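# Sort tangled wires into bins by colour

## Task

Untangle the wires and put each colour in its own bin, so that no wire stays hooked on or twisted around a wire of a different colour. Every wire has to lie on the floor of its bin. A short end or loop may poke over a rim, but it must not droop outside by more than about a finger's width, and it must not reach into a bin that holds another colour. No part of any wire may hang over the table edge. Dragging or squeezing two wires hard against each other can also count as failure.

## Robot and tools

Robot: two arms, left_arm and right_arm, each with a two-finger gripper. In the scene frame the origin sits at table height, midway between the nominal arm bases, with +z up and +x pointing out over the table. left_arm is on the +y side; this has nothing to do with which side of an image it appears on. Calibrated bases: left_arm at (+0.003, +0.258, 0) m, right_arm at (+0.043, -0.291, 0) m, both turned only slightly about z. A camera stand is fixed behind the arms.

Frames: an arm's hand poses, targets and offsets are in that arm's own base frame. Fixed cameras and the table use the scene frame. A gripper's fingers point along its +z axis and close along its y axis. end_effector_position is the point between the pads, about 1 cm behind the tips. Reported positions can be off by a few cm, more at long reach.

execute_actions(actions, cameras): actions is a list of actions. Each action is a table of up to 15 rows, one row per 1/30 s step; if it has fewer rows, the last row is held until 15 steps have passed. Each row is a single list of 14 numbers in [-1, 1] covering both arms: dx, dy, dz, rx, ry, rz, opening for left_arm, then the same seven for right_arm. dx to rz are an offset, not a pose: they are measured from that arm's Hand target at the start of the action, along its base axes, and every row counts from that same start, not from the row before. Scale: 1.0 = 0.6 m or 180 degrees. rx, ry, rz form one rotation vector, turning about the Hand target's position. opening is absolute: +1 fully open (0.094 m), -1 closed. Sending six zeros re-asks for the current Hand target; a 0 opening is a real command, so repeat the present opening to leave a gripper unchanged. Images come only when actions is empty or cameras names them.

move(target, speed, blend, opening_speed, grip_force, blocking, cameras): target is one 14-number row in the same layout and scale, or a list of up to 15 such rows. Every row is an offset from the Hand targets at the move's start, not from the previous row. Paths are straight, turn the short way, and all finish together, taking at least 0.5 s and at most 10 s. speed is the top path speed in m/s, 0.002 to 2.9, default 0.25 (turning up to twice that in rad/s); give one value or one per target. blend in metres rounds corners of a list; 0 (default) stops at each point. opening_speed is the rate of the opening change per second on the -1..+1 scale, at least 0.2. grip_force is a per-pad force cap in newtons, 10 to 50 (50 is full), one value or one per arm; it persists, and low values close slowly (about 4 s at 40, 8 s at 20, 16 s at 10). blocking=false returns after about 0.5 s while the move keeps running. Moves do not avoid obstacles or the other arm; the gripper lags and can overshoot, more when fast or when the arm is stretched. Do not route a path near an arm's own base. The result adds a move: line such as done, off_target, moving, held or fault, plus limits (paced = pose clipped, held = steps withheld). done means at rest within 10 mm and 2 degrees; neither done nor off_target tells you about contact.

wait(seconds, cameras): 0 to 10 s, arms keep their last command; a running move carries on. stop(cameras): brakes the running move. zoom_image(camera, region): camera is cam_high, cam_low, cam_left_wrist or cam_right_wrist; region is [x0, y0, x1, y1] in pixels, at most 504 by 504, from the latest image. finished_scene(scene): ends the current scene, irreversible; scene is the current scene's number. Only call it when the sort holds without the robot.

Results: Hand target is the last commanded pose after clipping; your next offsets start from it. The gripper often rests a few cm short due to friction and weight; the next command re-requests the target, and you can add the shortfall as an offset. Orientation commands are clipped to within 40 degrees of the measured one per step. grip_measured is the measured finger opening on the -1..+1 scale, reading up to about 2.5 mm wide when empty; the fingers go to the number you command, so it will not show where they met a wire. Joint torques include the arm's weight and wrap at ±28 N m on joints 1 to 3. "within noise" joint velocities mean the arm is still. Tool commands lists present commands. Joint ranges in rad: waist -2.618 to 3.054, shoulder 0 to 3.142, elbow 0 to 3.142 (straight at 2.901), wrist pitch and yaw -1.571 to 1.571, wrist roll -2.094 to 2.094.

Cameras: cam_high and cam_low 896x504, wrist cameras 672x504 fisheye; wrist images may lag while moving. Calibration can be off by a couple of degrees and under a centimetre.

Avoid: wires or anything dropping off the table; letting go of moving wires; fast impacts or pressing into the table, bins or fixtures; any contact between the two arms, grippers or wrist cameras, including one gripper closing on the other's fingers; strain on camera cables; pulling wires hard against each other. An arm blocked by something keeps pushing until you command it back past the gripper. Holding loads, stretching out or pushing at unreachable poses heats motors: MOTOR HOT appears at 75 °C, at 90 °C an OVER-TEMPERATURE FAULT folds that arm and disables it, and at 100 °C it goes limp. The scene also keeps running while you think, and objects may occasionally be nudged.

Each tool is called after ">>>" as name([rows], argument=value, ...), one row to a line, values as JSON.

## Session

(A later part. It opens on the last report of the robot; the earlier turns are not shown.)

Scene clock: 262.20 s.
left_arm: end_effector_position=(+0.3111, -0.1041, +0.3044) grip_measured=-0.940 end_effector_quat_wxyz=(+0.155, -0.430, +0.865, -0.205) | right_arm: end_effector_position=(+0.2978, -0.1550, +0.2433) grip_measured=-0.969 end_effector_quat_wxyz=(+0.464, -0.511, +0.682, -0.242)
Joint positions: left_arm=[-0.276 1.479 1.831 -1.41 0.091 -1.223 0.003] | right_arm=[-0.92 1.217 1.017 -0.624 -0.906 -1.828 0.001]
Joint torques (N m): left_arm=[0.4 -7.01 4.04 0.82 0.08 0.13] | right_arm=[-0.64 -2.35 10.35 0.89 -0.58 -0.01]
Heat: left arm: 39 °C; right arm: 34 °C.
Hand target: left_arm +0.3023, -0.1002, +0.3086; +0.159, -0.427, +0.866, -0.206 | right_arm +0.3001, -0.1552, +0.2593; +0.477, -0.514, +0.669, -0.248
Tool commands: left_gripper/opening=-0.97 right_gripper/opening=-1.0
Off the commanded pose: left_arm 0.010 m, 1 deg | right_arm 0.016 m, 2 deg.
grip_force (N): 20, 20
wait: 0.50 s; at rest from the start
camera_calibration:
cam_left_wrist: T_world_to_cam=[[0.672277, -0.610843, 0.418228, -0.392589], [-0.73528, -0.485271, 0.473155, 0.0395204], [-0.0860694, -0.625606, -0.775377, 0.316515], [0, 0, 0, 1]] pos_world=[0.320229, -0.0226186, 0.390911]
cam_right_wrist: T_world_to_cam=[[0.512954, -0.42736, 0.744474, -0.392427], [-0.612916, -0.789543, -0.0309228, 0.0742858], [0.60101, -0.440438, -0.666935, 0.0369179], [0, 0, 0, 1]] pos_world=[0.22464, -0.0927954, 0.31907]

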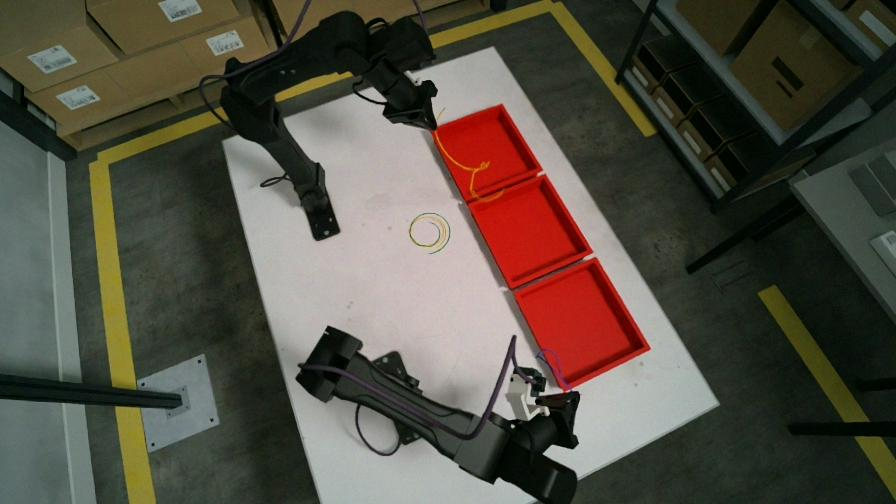

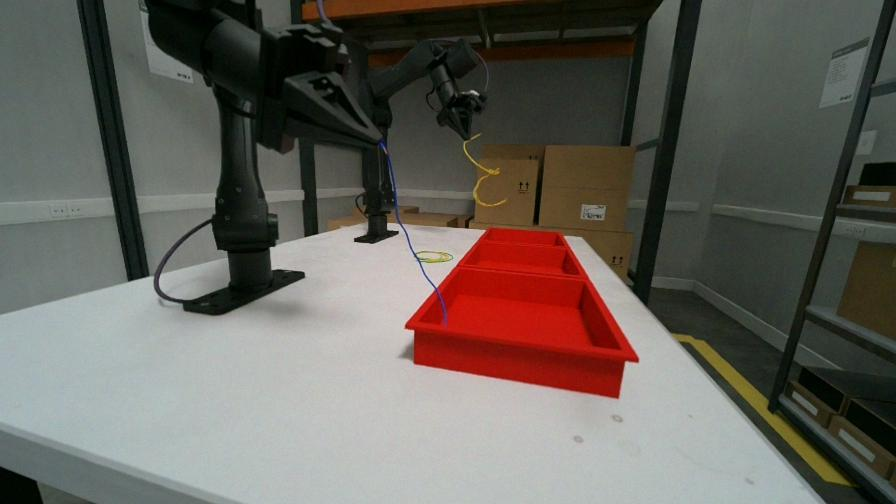

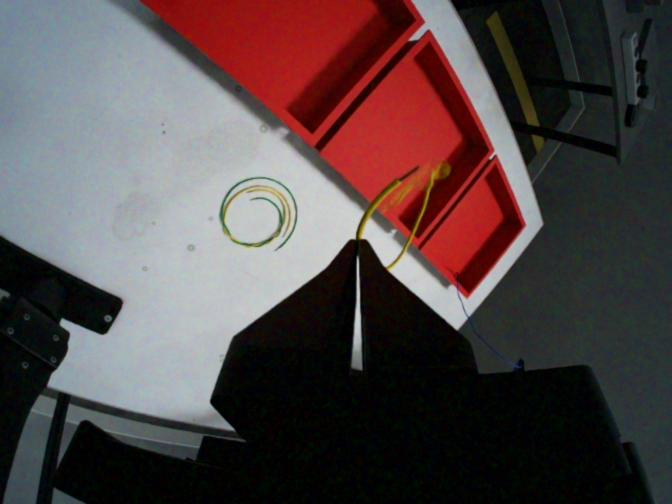

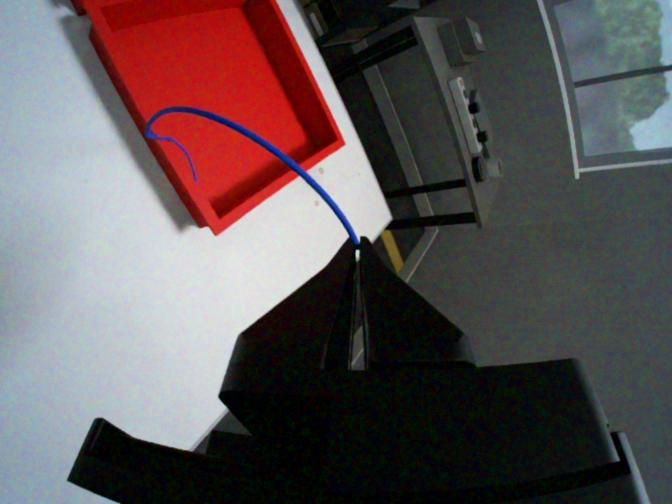

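>>> move(target=[0.208,0.167,0,0,0,0,-0.97,0.178,0.2235,0.0167,0.258,0.1985,-0.2985,-1], speed=0.12, cameras=["all"])

>>> zoom_image(camera="cam_low", region=[380, 90, 600, 330])

Scene clock: 269.37 s.
left_arm: end_effector_position=(+0.4254, -0.0013, +0.3056) grip_measured=-0.940 end_effector_quat_wxyz=(+0.159, -0.431, +0.864, -0.205) | right_arm: end_effector_position=(+0.4017, -0.0223, +0.2587) grip_measured=-0.969 end_effector_quat_wxyz=(+0.245, +0.000, +0.970, +0.004)
Joint positions: left_arm=[0.107 1.968 2.429 -1.573 0.267 -0.881 0.003] | right_arm=[-0.078 1.69 1.852 -1.239 -0.044 -0.066 0.001]
Joint torques (N m): left_arm=[0.44 -7.3 7.05 0.74 0.21 0.14] | right_arm=[0.69 -5.18 9.62 0.86 0.08 0.12]
Heat: left arm: 38 °C; right arm: 34 °C.
Hand target: left_arm +0.4271, -0.0001, +0.3084; +0.158, -0.427, +0.866, -0.206 | right_arm +0.4069, -0.0212, +0.2695; +0.259, +0.001, +0.966, +0.000
Off the commanded pose: left_arm 0.004 m, 1 deg | right_arm 0.012 m, 2 deg.
joint sent to its limit (left arm) — joint 4 (wrist pitch), lower limit. The joint targets still meet the commanded pose.
grip_force (N): 20, 20
move: off_target (right_arm)
camera_calibration:
cam_left_wrist: T_world_to_cam=[[0.671167, -0.609457, 0.422017, -0.407899], [-0.737182, -0.488754, 0.466564, 0.175674], [-0.0780882, -0.624245, -0.777316, 0.388821], [0, 0, 0, 1]] pos_world=[0.433634, 0.0799843, 0.392414]
cam_right_wrist: T_world_to_cam=[[-0.0453711, -0.994649, -0.0928157, 0.0277676], [-0.980092, 0.0263438, 0.196788, 0.350031], [-0.193289, 0.0998964, -0.976043, 0.454245], [0, 0, 0, 1]] pos_world=[0.432123, -0.0269796, 0.377059]

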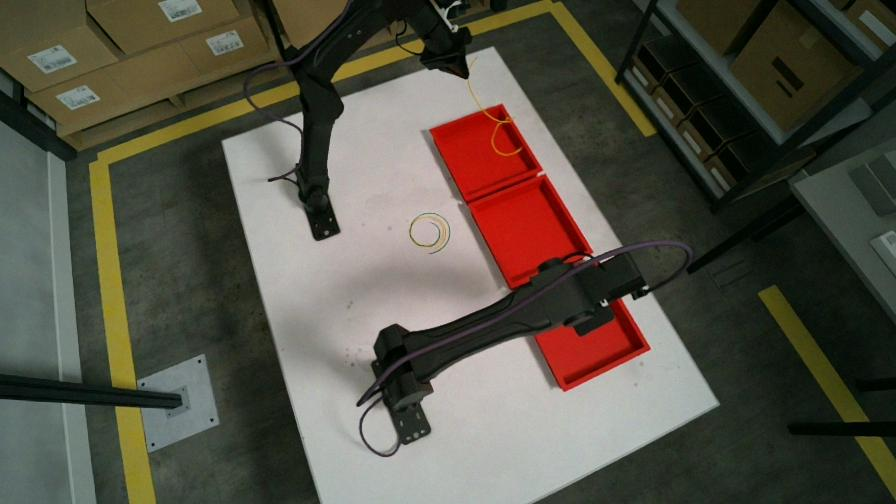

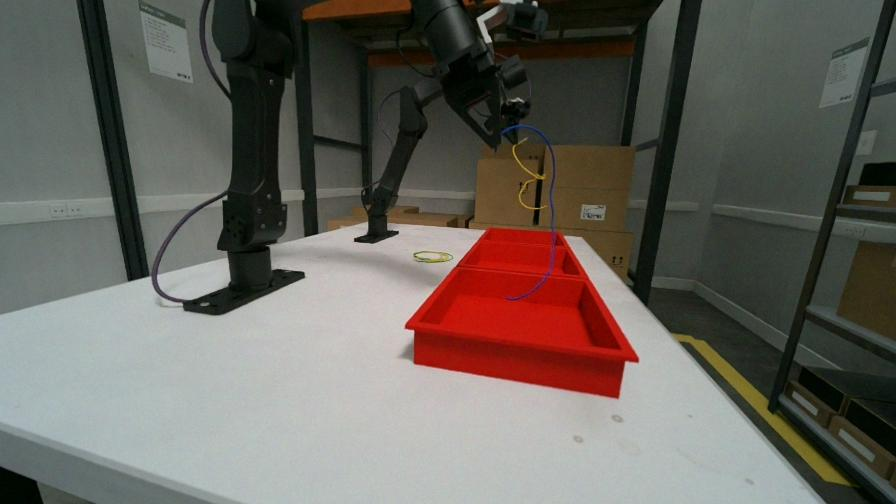

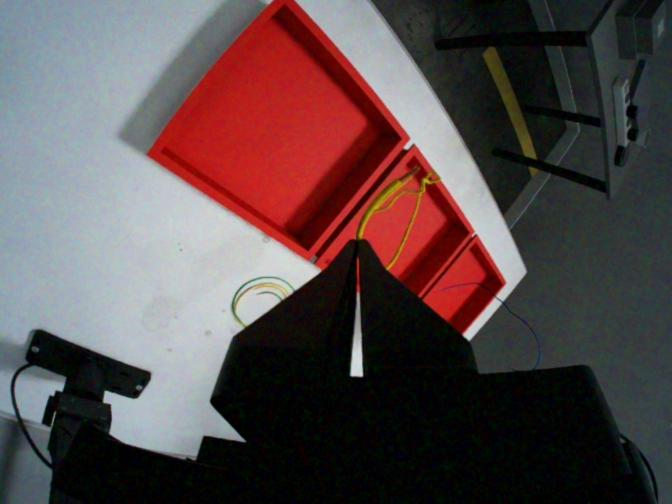

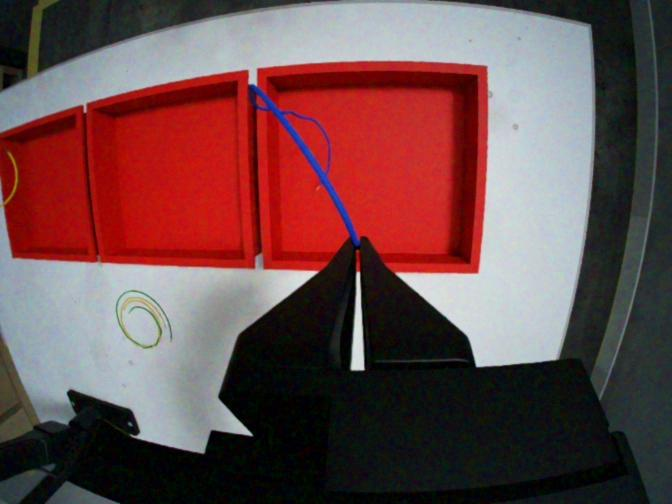

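Scaled by 2.100.

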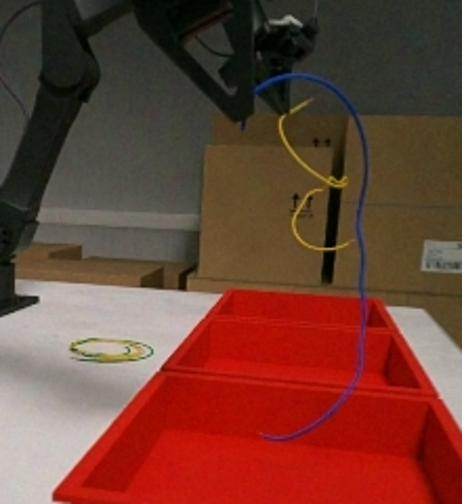

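>>> move(target=[-0.033,0.05,-0.35,0,0,0,-0.97,-0.025,-0.05,-0.3,0,0,0,-1], speed=0.07, cameras=["all"])

>>> zoom_image(camera="cam_low", region=[380, 140, 650, 380])

Scene clock: 273.67 s.
left_arm: end_effector_position=(+0.4036, +0.0284, +0.0885) grip_measured=-0.940 end_effector_quat_wxyz=(+0.137, -0.436, +0.867, -0.198) | right_arm: end_effector_position=(+0.3907, -0.0499, +0.0892) grip_measured=-0.969 end_effector_quat_wxyz=(+0.252, +0.001, +0.968, -0.002)
Joint positions: left_arm=[0.203 1.749 1.247 -0.685 0.307 -0.788 0.003] | right_arm=[-0.164 1.615 1.076 -0.527 -0.075 -0.141 0.001]
Joint torques (N m): left_arm=[0.42 -10.03 4.72 1.03 0.22 0.14] | right_arm=[-0.66 -5.5 6.26 1.04 -0.13 -0.06]
Heat: left arm: 38 °C; right arm: 34 °C.
Hand target: left_arm +0.4072, +0.0300, +0.0985; +0.158, -0.427, +0.866, -0.206 | right_arm +0.3920, -0.0512, +0.0894; +0.259, +0.001, +0.966, +0.000
Off the commanded pose: left_arm 0.011 m, 3 deg | right_arm 0.002 m, 1 deg.
grip_force (N): 20, 20
move: off_target (left_arm)
camera_calibration:
cam_left_wrist: T_world_to_cam=[[0.689727, -0.607601, 0.393824, -0.288528], [-0.714719, -0.484183, 0.504721, 0.262807], [-0.115986, -0.629594, -0.768218, 0.2515], [0, 0, 0, 1]] pos_world=[0.41601, 0.11028, 0.174191]
cam_right_wrist: T_world_to_cam=[[-0.0494467, -0.995299, -0.0832814, -0.0150768], [-0.982734, 0.0335983, 0.181945, 0.376016], [-0.178292, 0.0908401, -0.979776, 0.283497], [0, 0, 0, 1]] pos_world=[0.419323, -0.0533923, 0.208093]

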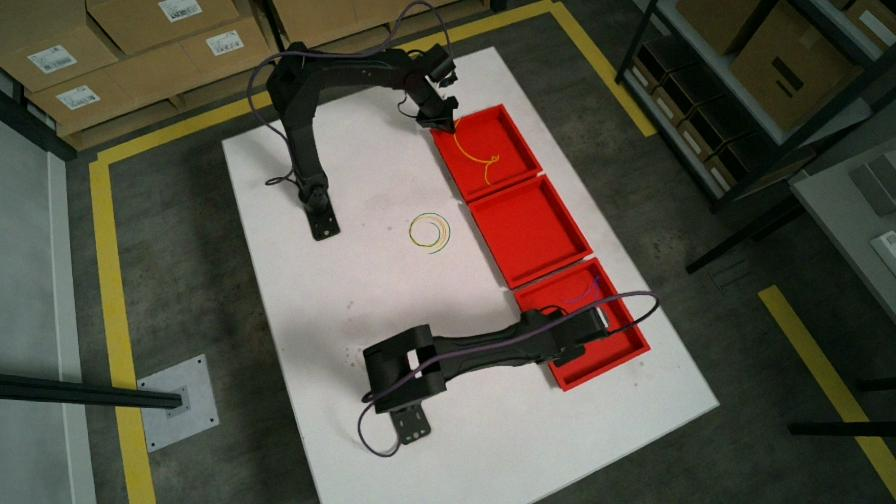

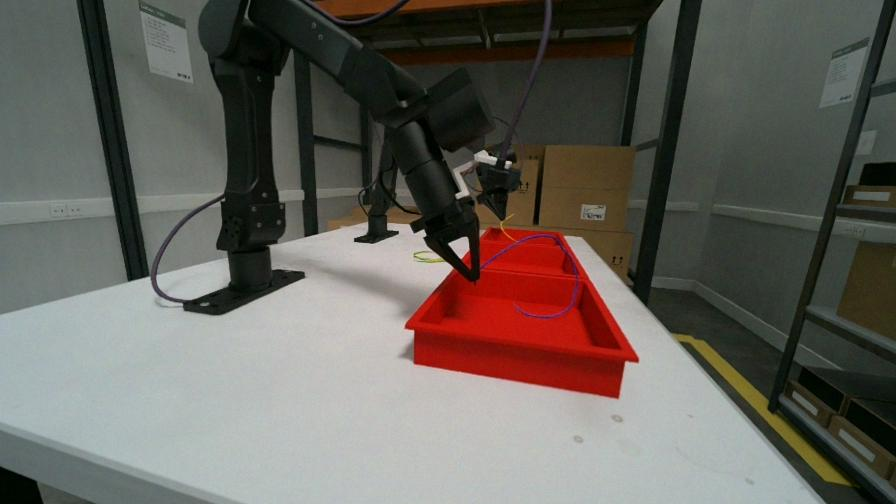

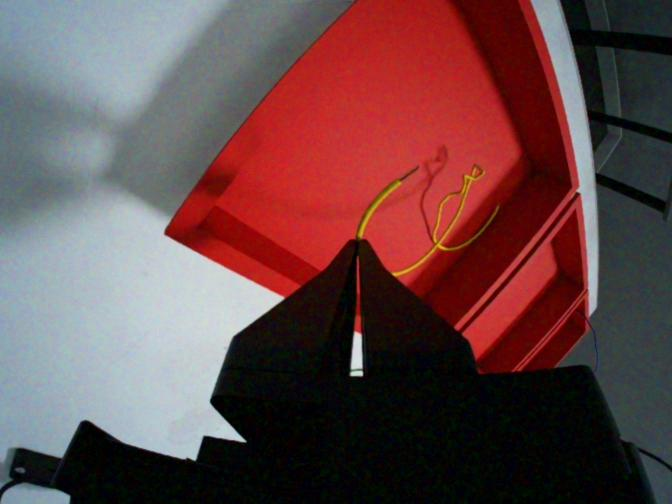

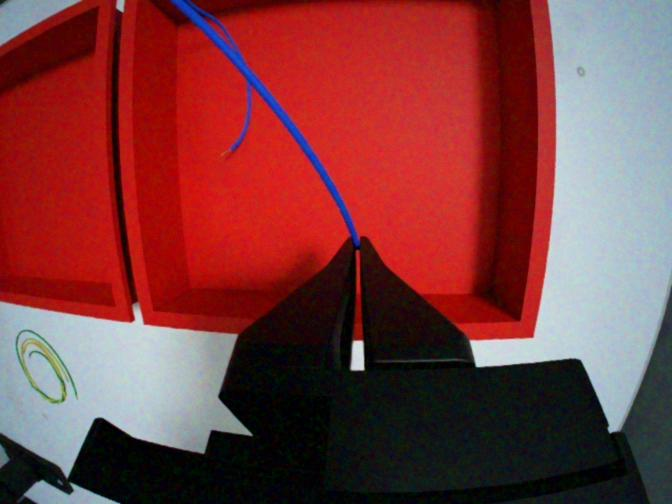

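Scaled by 1.867.

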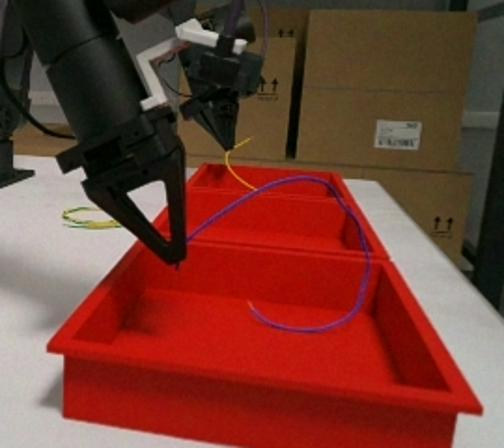

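>>> move(target=[0.0,0.0,-0.085,0,0,0,-0.97,0.015,-0.067,-0.083,0,0,0,-1], speed=0.05, cameras=["all"])

>>> zoom_image(camera="cam_low", region=[380, 140, 650, 380])

Scene clock: 275.77 s.
left_arm: end_effector_position=(+0.4051, +0.0286, +0.0521) grip_measured=-0.940 end_effector_quat_wxyz=(+0.155, -0.431, +0.865, -0.203) | right_arm: end_effector_position=(+0.3999, -0.0908, +0.0418) grip_measured=-0.969 end_effector_quat_wxyz=(+0.254, +0.003, +0.967, -0.003)
Joint positions: left_arm=[0.203 1.776 1.111 -0.484 0.308 -0.788 0.003] | right_arm=[-0.283 1.751 1.025 -0.346 -0.13 -0.244 0.001]
Joint torques (N m): left_arm=[0.46 -6.8 4.6 1.08 0.22 0.13] | right_arm=[-0.53 -5.64 5.9 1.01 -0.16 -0.08]
Heat: left arm: 38 °C; right arm: 34 °C.
Hand target: left_arm +0.4073, +0.0300, +0.0475; +0.159, -0.427, +0.866, -0.206 | right_arm +0.4009, -0.0913, +0.0395; +0.259, +0.000, +0.966, +0.000
Off the commanded pose: left_arm 0.005 m, 1 deg | right_arm 0.003 m, 1 deg.
grip_force (N): 20, 20
move: done
camera_calibration:
cam_left_wrist: T_world_to_cam=[[0.674098, -0.610945, 0.415136, -0.269857], [-0.733458, -0.487182, 0.474018, 0.291701], [-0.0873519, -0.62402, -0.776511, 0.212557], [0, 0, 0, 1]] pos_world=[0.414428, 0.109883, 0.138809]
cam_right_wrist: T_world_to_cam=[[-0.052174, -0.995307, -0.0814962, -0.0584115], [-0.983361, 0.0369846, 0.177859, 0.39577], [-0.17401, 0.0894198, -0.980676, 0.240705], [0, 0, 0, 1]] pos_world=[0.428022, -0.0942986, 0.160902]

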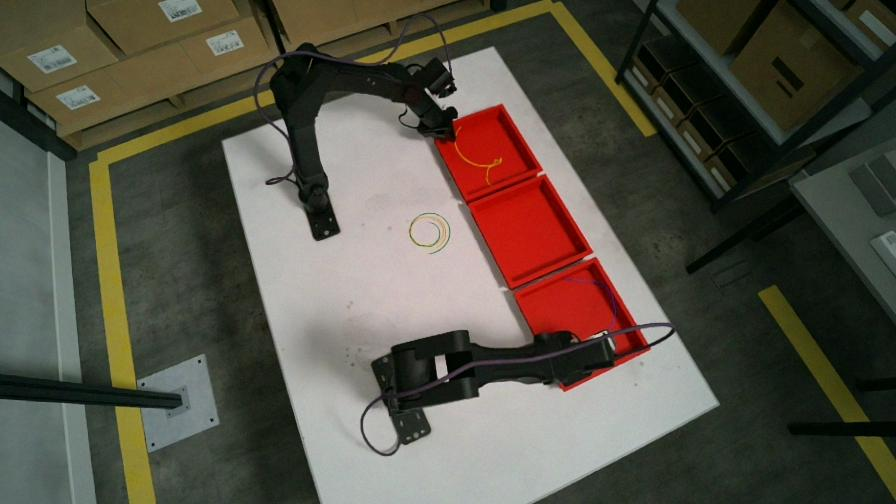

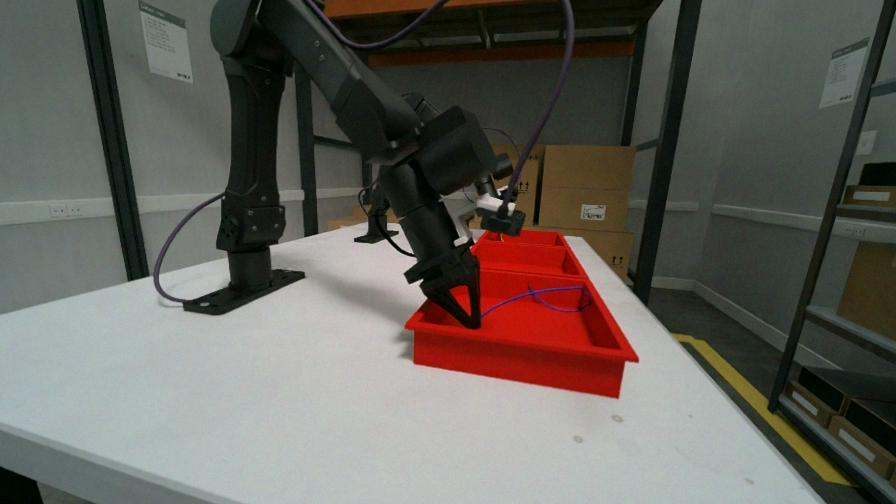

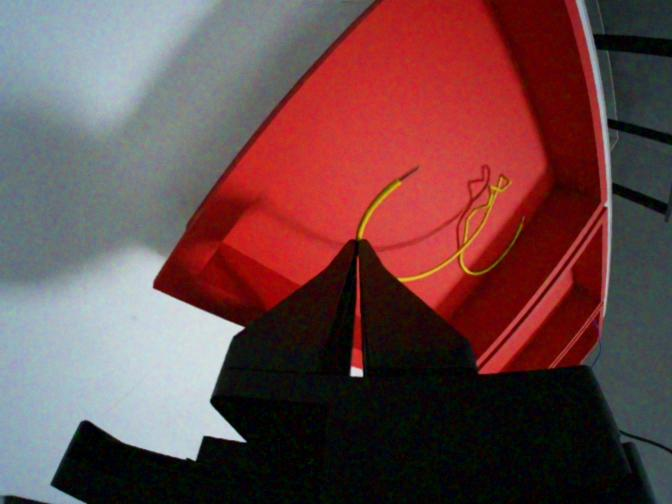

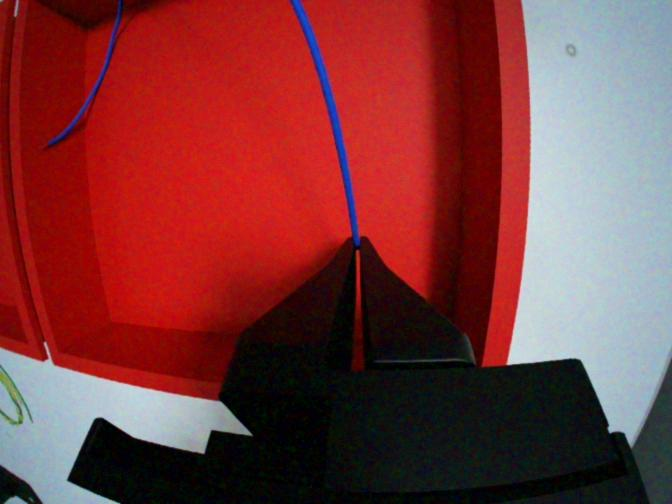

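Scaled by 1.867.

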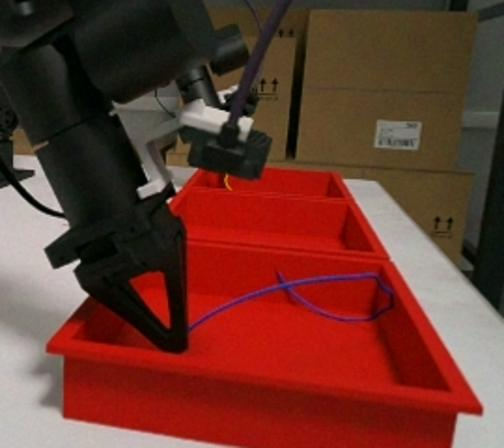

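>>> move([
  [0,0,-0.05,0,0,0,-0.97,0,0,-0.03,0,0,0,-1],
  [0,0,-0.05,0,0,0,-0.55,0,0,-0.03,0,0,0,-0.55],
], speed=0.03, opening_speed=0.25, cameras=["all"])

>>> zoom_image(camera="cam_low", region=[380, 140, 650, 380])

Scene clock: 279.37 s.
left_arm: end_effector_position=(+0.4155, +0.0259, +0.0305) grip_measured=-0.553 end_effector_quat_wxyz=(+0.172, -0.422, +0.862, -0.221) | right_arm: end_effector_position=(+0.4037, -0.0918, +0.0272) grip_measured=-0.553 end_effector_quat_wxyz=(+0.262, +0.002, +0.965, -0.005)
Joint positions: left_arm=[0.203 1.827 1.052 -0.328 0.336 -0.788 0.021] | right_arm=[-0.283 1.785 0.992 -0.263 -0.131 -0.244 0.021]
Joint torques (N m): left_arm=[0.44 -6.64 4.14 0.78 -0.02 0.13] | right_arm=[-0.53 -5.64 5.44 0.96 -0.14 -0.06]
Heat: left arm: 38 °C; right arm: 33 °C.
Hand target: left_arm +0.4073, +0.0300, +0.0175; +0.159, -0.427, +0.866, -0.206 | right_arm +0.4009, -0.0912, +0.0215; +0.259, +0.001, +0.966, +0.000
Off the commanded pose: left_arm 0.016 m, 2 deg | right_arm 0.006 m, 1 deg.
grip_force (N): 20, 20
move: off_target (left_arm)
camera_calibration:
cam_left_wrist: T_world_to_cam=[[0.645017, -0.612075, 0.457512, -0.258738], [-0.762095, -0.471166, 0.444089, 0.320578], [-0.0562514, -0.635112, -0.770369, 0.182159], [0, 0, 0, 1]] pos_world=[0.421448, 0.108369, 0.11634]
cam_right_wrist: T_world_to_cam=[[-0.0505518, -0.995632, -0.0784984, -0.0611326], [-0.98602, 0.0372592, 0.162407, 0.403617], [-0.158772, 0.0856109, -0.983597, 0.220703], [0, 0, 0, 1]] pos_world=[0.429925, -0.0947986, 0.146734]

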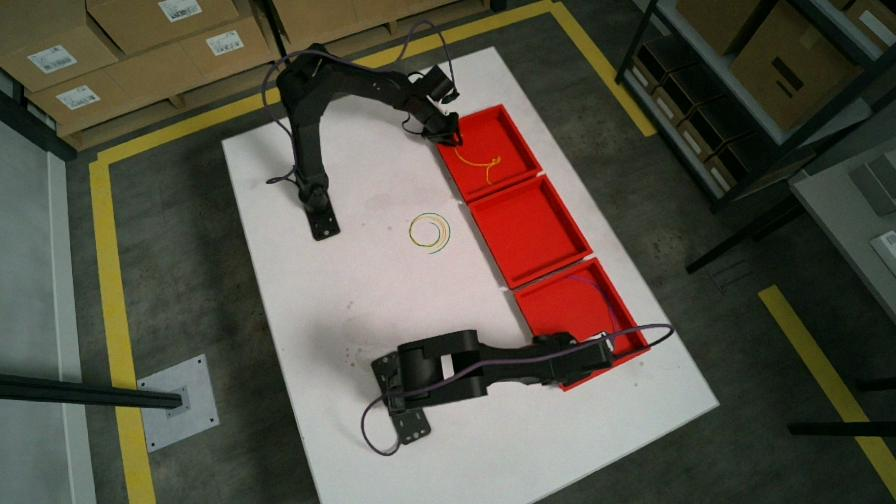

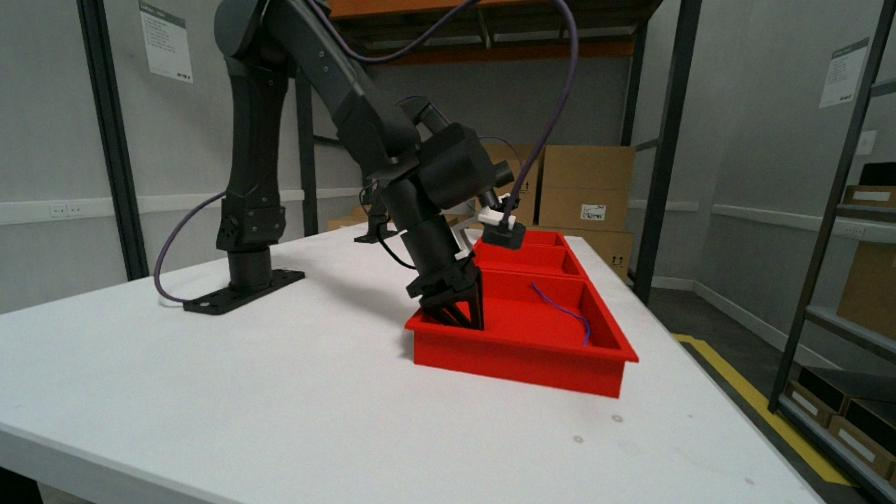

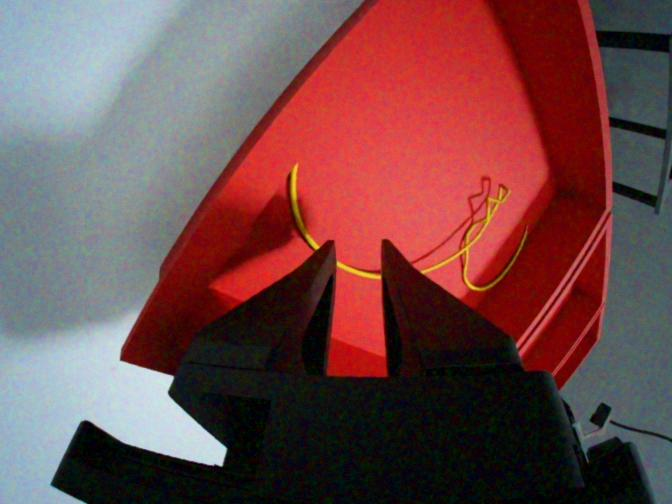

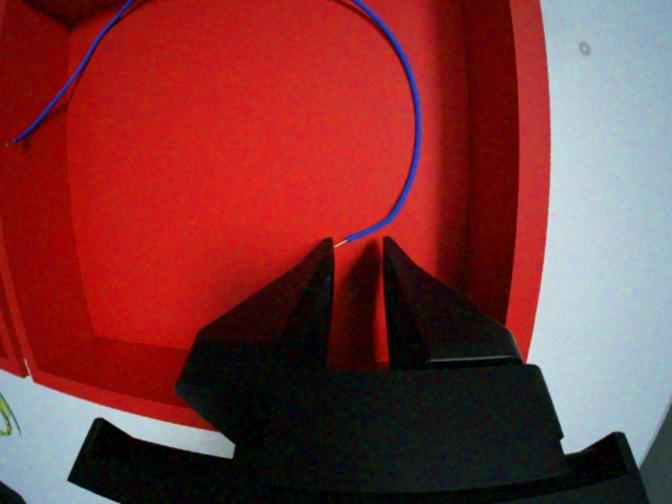

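Scaled by 1.867.

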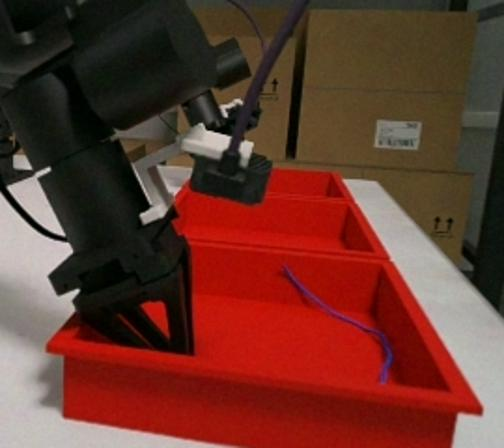

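>>> move([
  [0.0,0.0,0.22,0,0,0,-0.55,0,0,0.22,0,0,0,-0.55],
  [-0.167,-0.083,0.3,0,0,0,-0.9,-0.167,0,0.3,0,0,0,-0.9],
], speed=0.1, blend=[0.02,0], cameras=["all"])

>>> zoom_image(camera="cam_low", region=[380, 200, 650, 400])

>>> zoom_image(camera="cam_high", region=[390, 90, 660, 400])

Scene clock: 284.47 s.
left_arm: end_effector_position=(+0.3137, -0.0193, +0.1971) grip_measured=-0.897 end_effector_quat_wxyz=(+0.159, -0.426, +0.866, -0.209) | right_arm: end_effector_position=(+0.3037, -0.0930, +0.1999) grip_measured=-0.897 end_effector_quat_wxyz=(+0.254, +0.002, +0.967, -0.004)
Joint positions: left_arm=[0.089 1.314 1.239 -1.032 0.27 -0.89 0.005] | right_arm=[-0.407 1.316 1.256 -1.031 -0.188 -0.356 0.005]
Joint torques (N m): left_arm=[-0.38 -5.64 4.74 0.75 0.06 -0.04] | right_arm=[-0.59 -4.33 6.22 0.79 -0.19 -0.05]
Heat: left arm: 37 °C; right arm: 33 °C.
Hand target: left_arm +0.3071, -0.0198, +0.1975; +0.159, -0.427, +0.866, -0.206 | right_arm +0.3007, -0.0914, +0.2016; +0.259, +0.001, +0.966, +0.000
Off the commanded pose: left_arm 0.007 m, 0 deg | right_arm 0.004 m, 1 deg.
grip_force (N): 20, 20
move: done
camera_calibration:
cam_left_wrist: T_world_to_cam=[[0.66244, -0.614678, 0.428186, -0.296612], [-0.744561, -0.477324, 0.466681, 0.1377], [-0.082475, -0.627959, -0.773864, 0.28516], [0, 0, 0, 1]] pos_world=[0.322532, 0.0624752, 0.283418]
cam_right_wrist: T_world_to_cam=[[-0.051212, -0.995411, -0.0808317, -0.0531787], [-0.983252, 0.0360799, 0.178643, 0.272872], [-0.174907, 0.0886266, -0.980588, 0.379309], [0, 0, 0, 1]] pos_world=[0.331923, -0.0963968, 0.318901]

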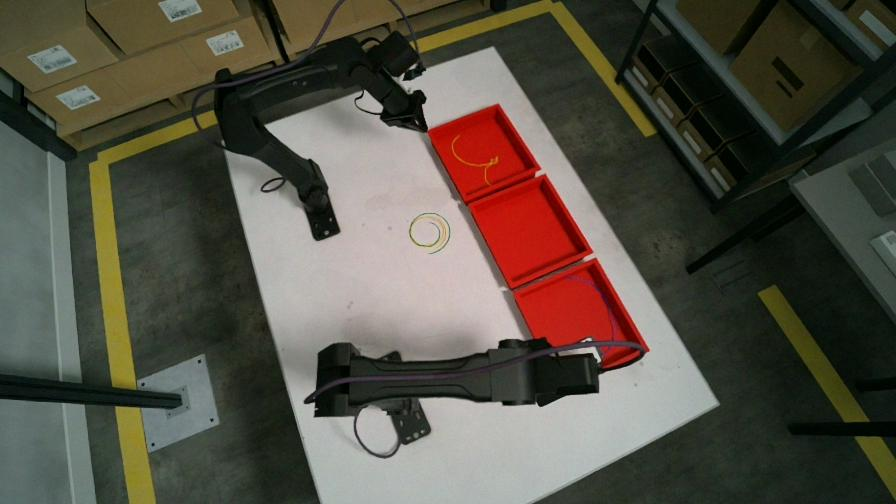

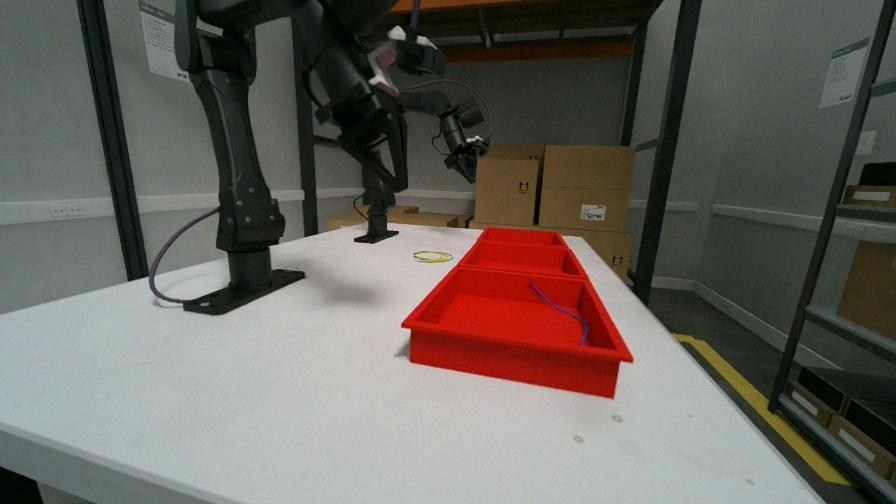

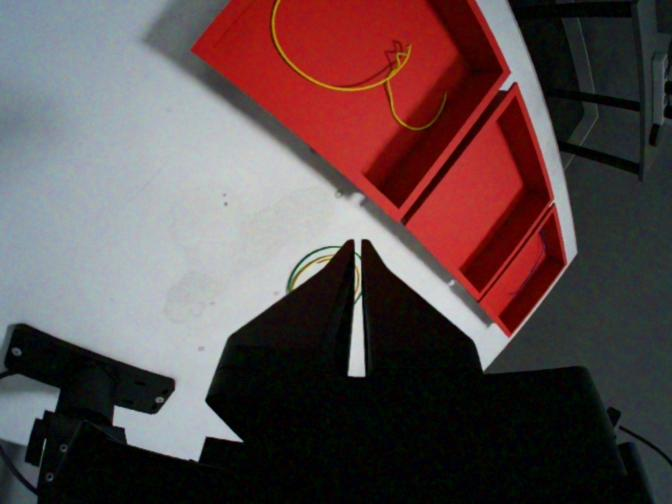

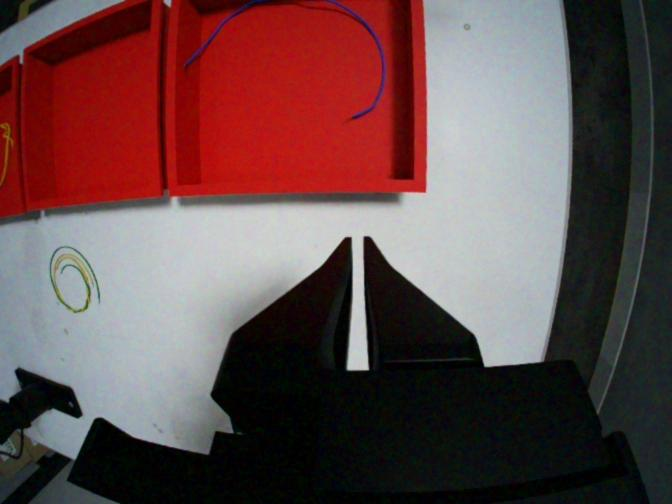

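Scaled by 1.867.

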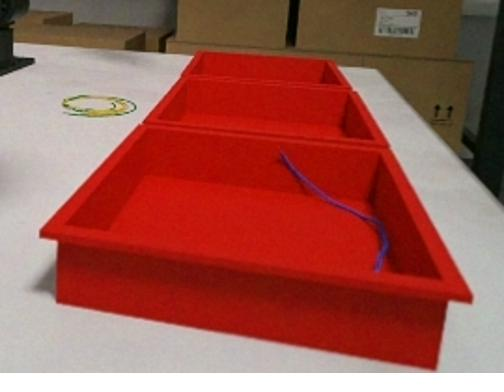

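Scaled by 1.626.

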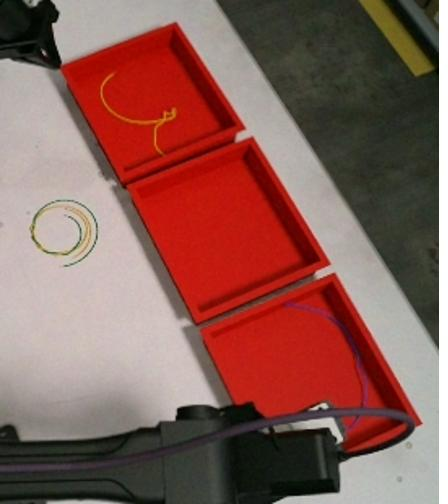

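>>> move(target=[-0.172,-0.383,-0.046,0.1197,0.1151,0,-0.9,0,0,0,0,0,0,-0.9], speed=0.12, cameras=["cam_left_wrist","cam_high"])

>>> zoom_image(camera="cam_left_wrist", region=[200, 0, 500, 240])

Scene clock: 292.17 s.
left_arm: end_effector_position=(+0.2013, -0.2498, +0.1649) grip_measured=-0.897 end_effector_quat_wxyz=(+0.072, -0.416, +0.906, +0.035) | right_arm: end_effector_position=(+0.3037, -0.0930, +0.1999) grip_measured=-0.897 end_effector_quat_wxyz=(+0.254, +0.002, +0.967, -0.004)
Joint positions: left_arm=[-0.981 1.809 1.719 -1.529 -0.153 -1.846 0.005] | right_arm=[-0.407 1.316 1.256 -1.031 -0.188 -0.356 0.005]
Joint torques (N m): left_arm=[-0.01 -6.65 7.71 -0.23 -0.18 -0.11] | right_arm=[-0.58 -4.31 6.3 0.78 -0.2 -0.04]
Heat: left arm: 37 °C; right arm: 33 °C.
Hand target: left_arm +0.2039, -0.2496, +0.1698; +0.078, -0.420, +0.903, +0.038 | right_arm +0.3007, -0.0914, +0.2016; +0.259, +0.001, +0.966, +0.000
Off the commanded pose: left_arm 0.006 m, 1 deg | right_arm 0.004 m, 1 deg.
grip_force (N): 20, 20
move: done
camera_calibration:
cam_left_wrist: T_world_to_cam=[[0.720934, -0.687848, -0.0843783, -0.295704], [-0.566702, -0.655236, 0.499515, -0.126723], [-0.398878, -0.3123, -0.862186, 0.263318], [0, 0, 0, 1]] pos_world=[0.2464, -0.204199, 0.265378]
Images, in order (width x height): cam_high 896x504, cam_left_wrist 672x504.

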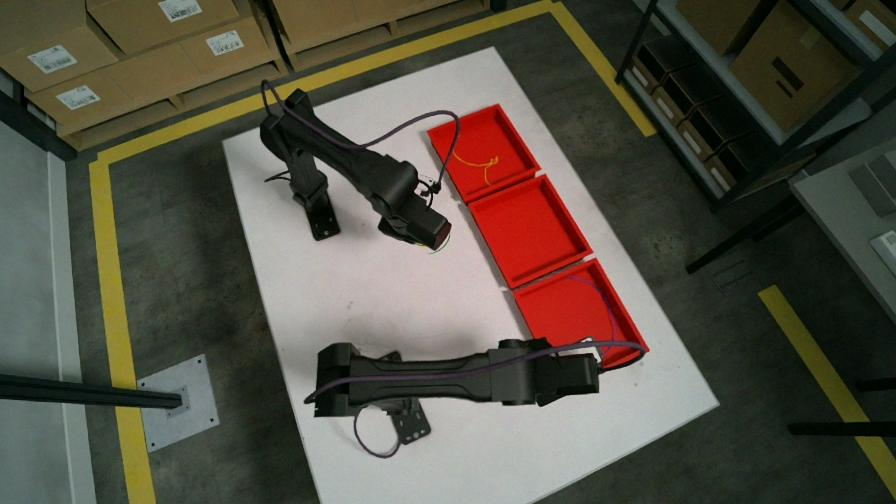

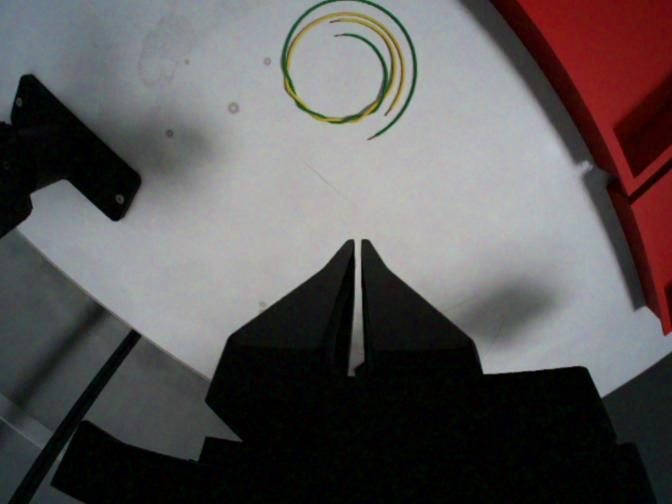

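Scaled by 1.680 from the camera's 672x504 image, which has a finer 960x720 frame.

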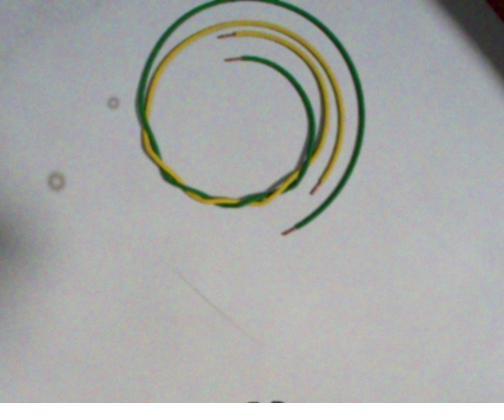

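>>> move(target=[0,0.25,0.117,0,0,0,-0.9,-0.143,0.55,-0.10,0.0022,-0.027,0.0549,-0.7], speed=0.12, cameras=["all"])

>>> zoom_image(camera="cam_right_wrist", region=[230, 60, 480, 260])

Scene clock: 300.60 s.
left_arm: end_effector_position=(+0.2092, -0.1076, +0.2387) grip_measured=-0.897 end_effector_quat_wxyz=(+0.118, -0.414, +0.902, -0.046) | right_arm: end_effector_position=(+0.2066, +0.2294, +0.1267) grip_measured=-0.703 end_effector_quat_wxyz=(+0.276, -0.092, +0.956, +0.013)
Joint positions: left_arm=[-0.597 1.324 1.524 -1.568 -0.153 -1.442 0.005] | right_arm=[1.089 1.374 1.006 -0.85 0.446 0.816 0.014]
Joint torques (N m): left_arm=[0.38 -4.7 3.9 0.29 -0.2 0.12] | right_arm=[0.43 -3.25 10.06 0.7 0.46 0.13]
Heat: left arm: 37 °C; right arm: 33 °C.
Hand target: left_arm +0.2040, -0.0996, +0.2400; +0.078, -0.420, +0.904, +0.038 | right_arm +0.2149, +0.2386, +0.1415; +0.299, -0.082, +0.951, +0.026
Off the commanded pose: left_arm 0.010 m, 11 deg | right_arm 0.019 m, 3 deg.
joint sent to its limit (left arm) — joint 4 (wrist pitch), lower limit. The joint targets are off in orientation, not in position.
grip_force (N): 20, 20
move: off_target (left_arm, right_arm)
camera_calibration:
cam_left_wrist: T_world_to_cam=[[0.708766, -0.698433, 0.0992082, -0.239653], [-0.650649, -0.592874, 0.474507, -0.0356992], [-0.272593, -0.400864, -0.874643, 0.341433], [0, 0, 0, 1]] pos_world=[0.239703, -0.0516788, 0.339347]
cam_right_wrist: T_world_to_cam=[[0.142764, -0.987724, -0.0633965, 0.212894], [-0.979929, -0.15006, 0.131226, 0.226845], [-0.139129, 0.0433896, -0.989323, 0.266015], [0, 0, 0, 1]] pos_world=[0.228909, 0.232778, 0.246904]

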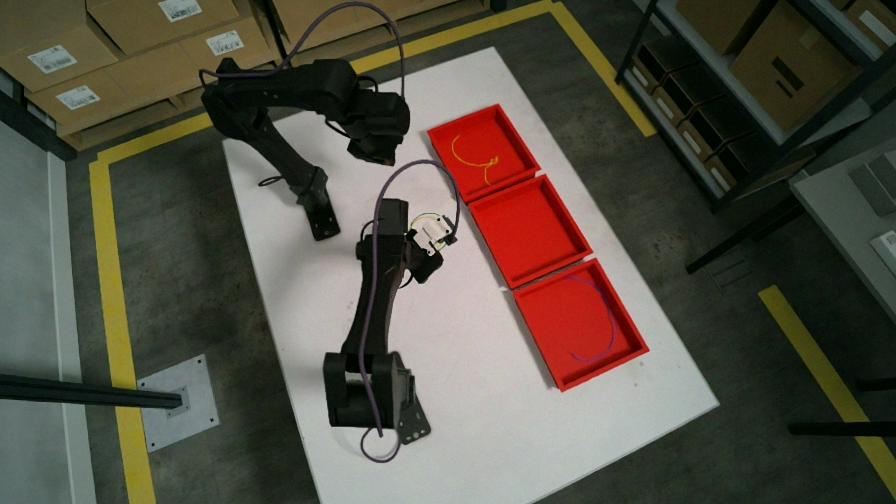

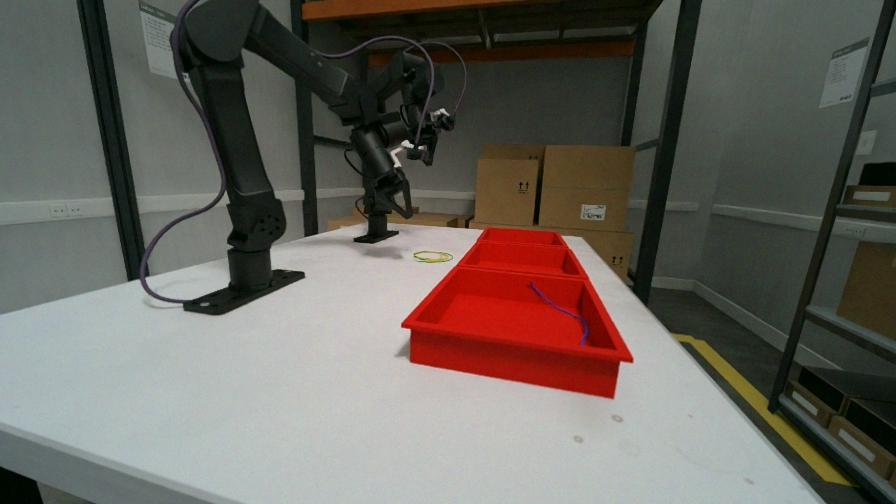

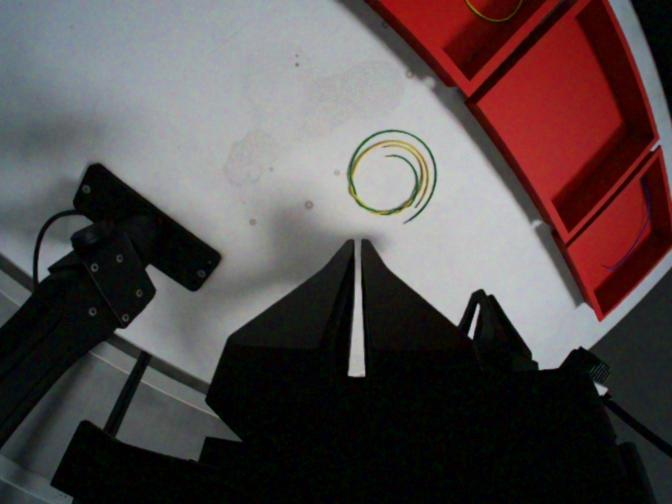

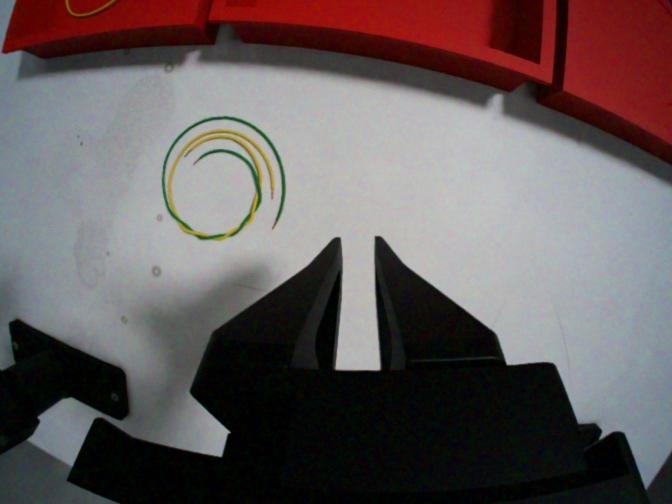

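Scaled by 2.016 from the camera's 672x504 image, which has a finer 960x720 frame.

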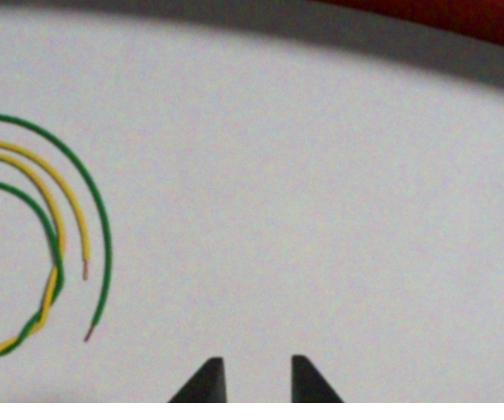

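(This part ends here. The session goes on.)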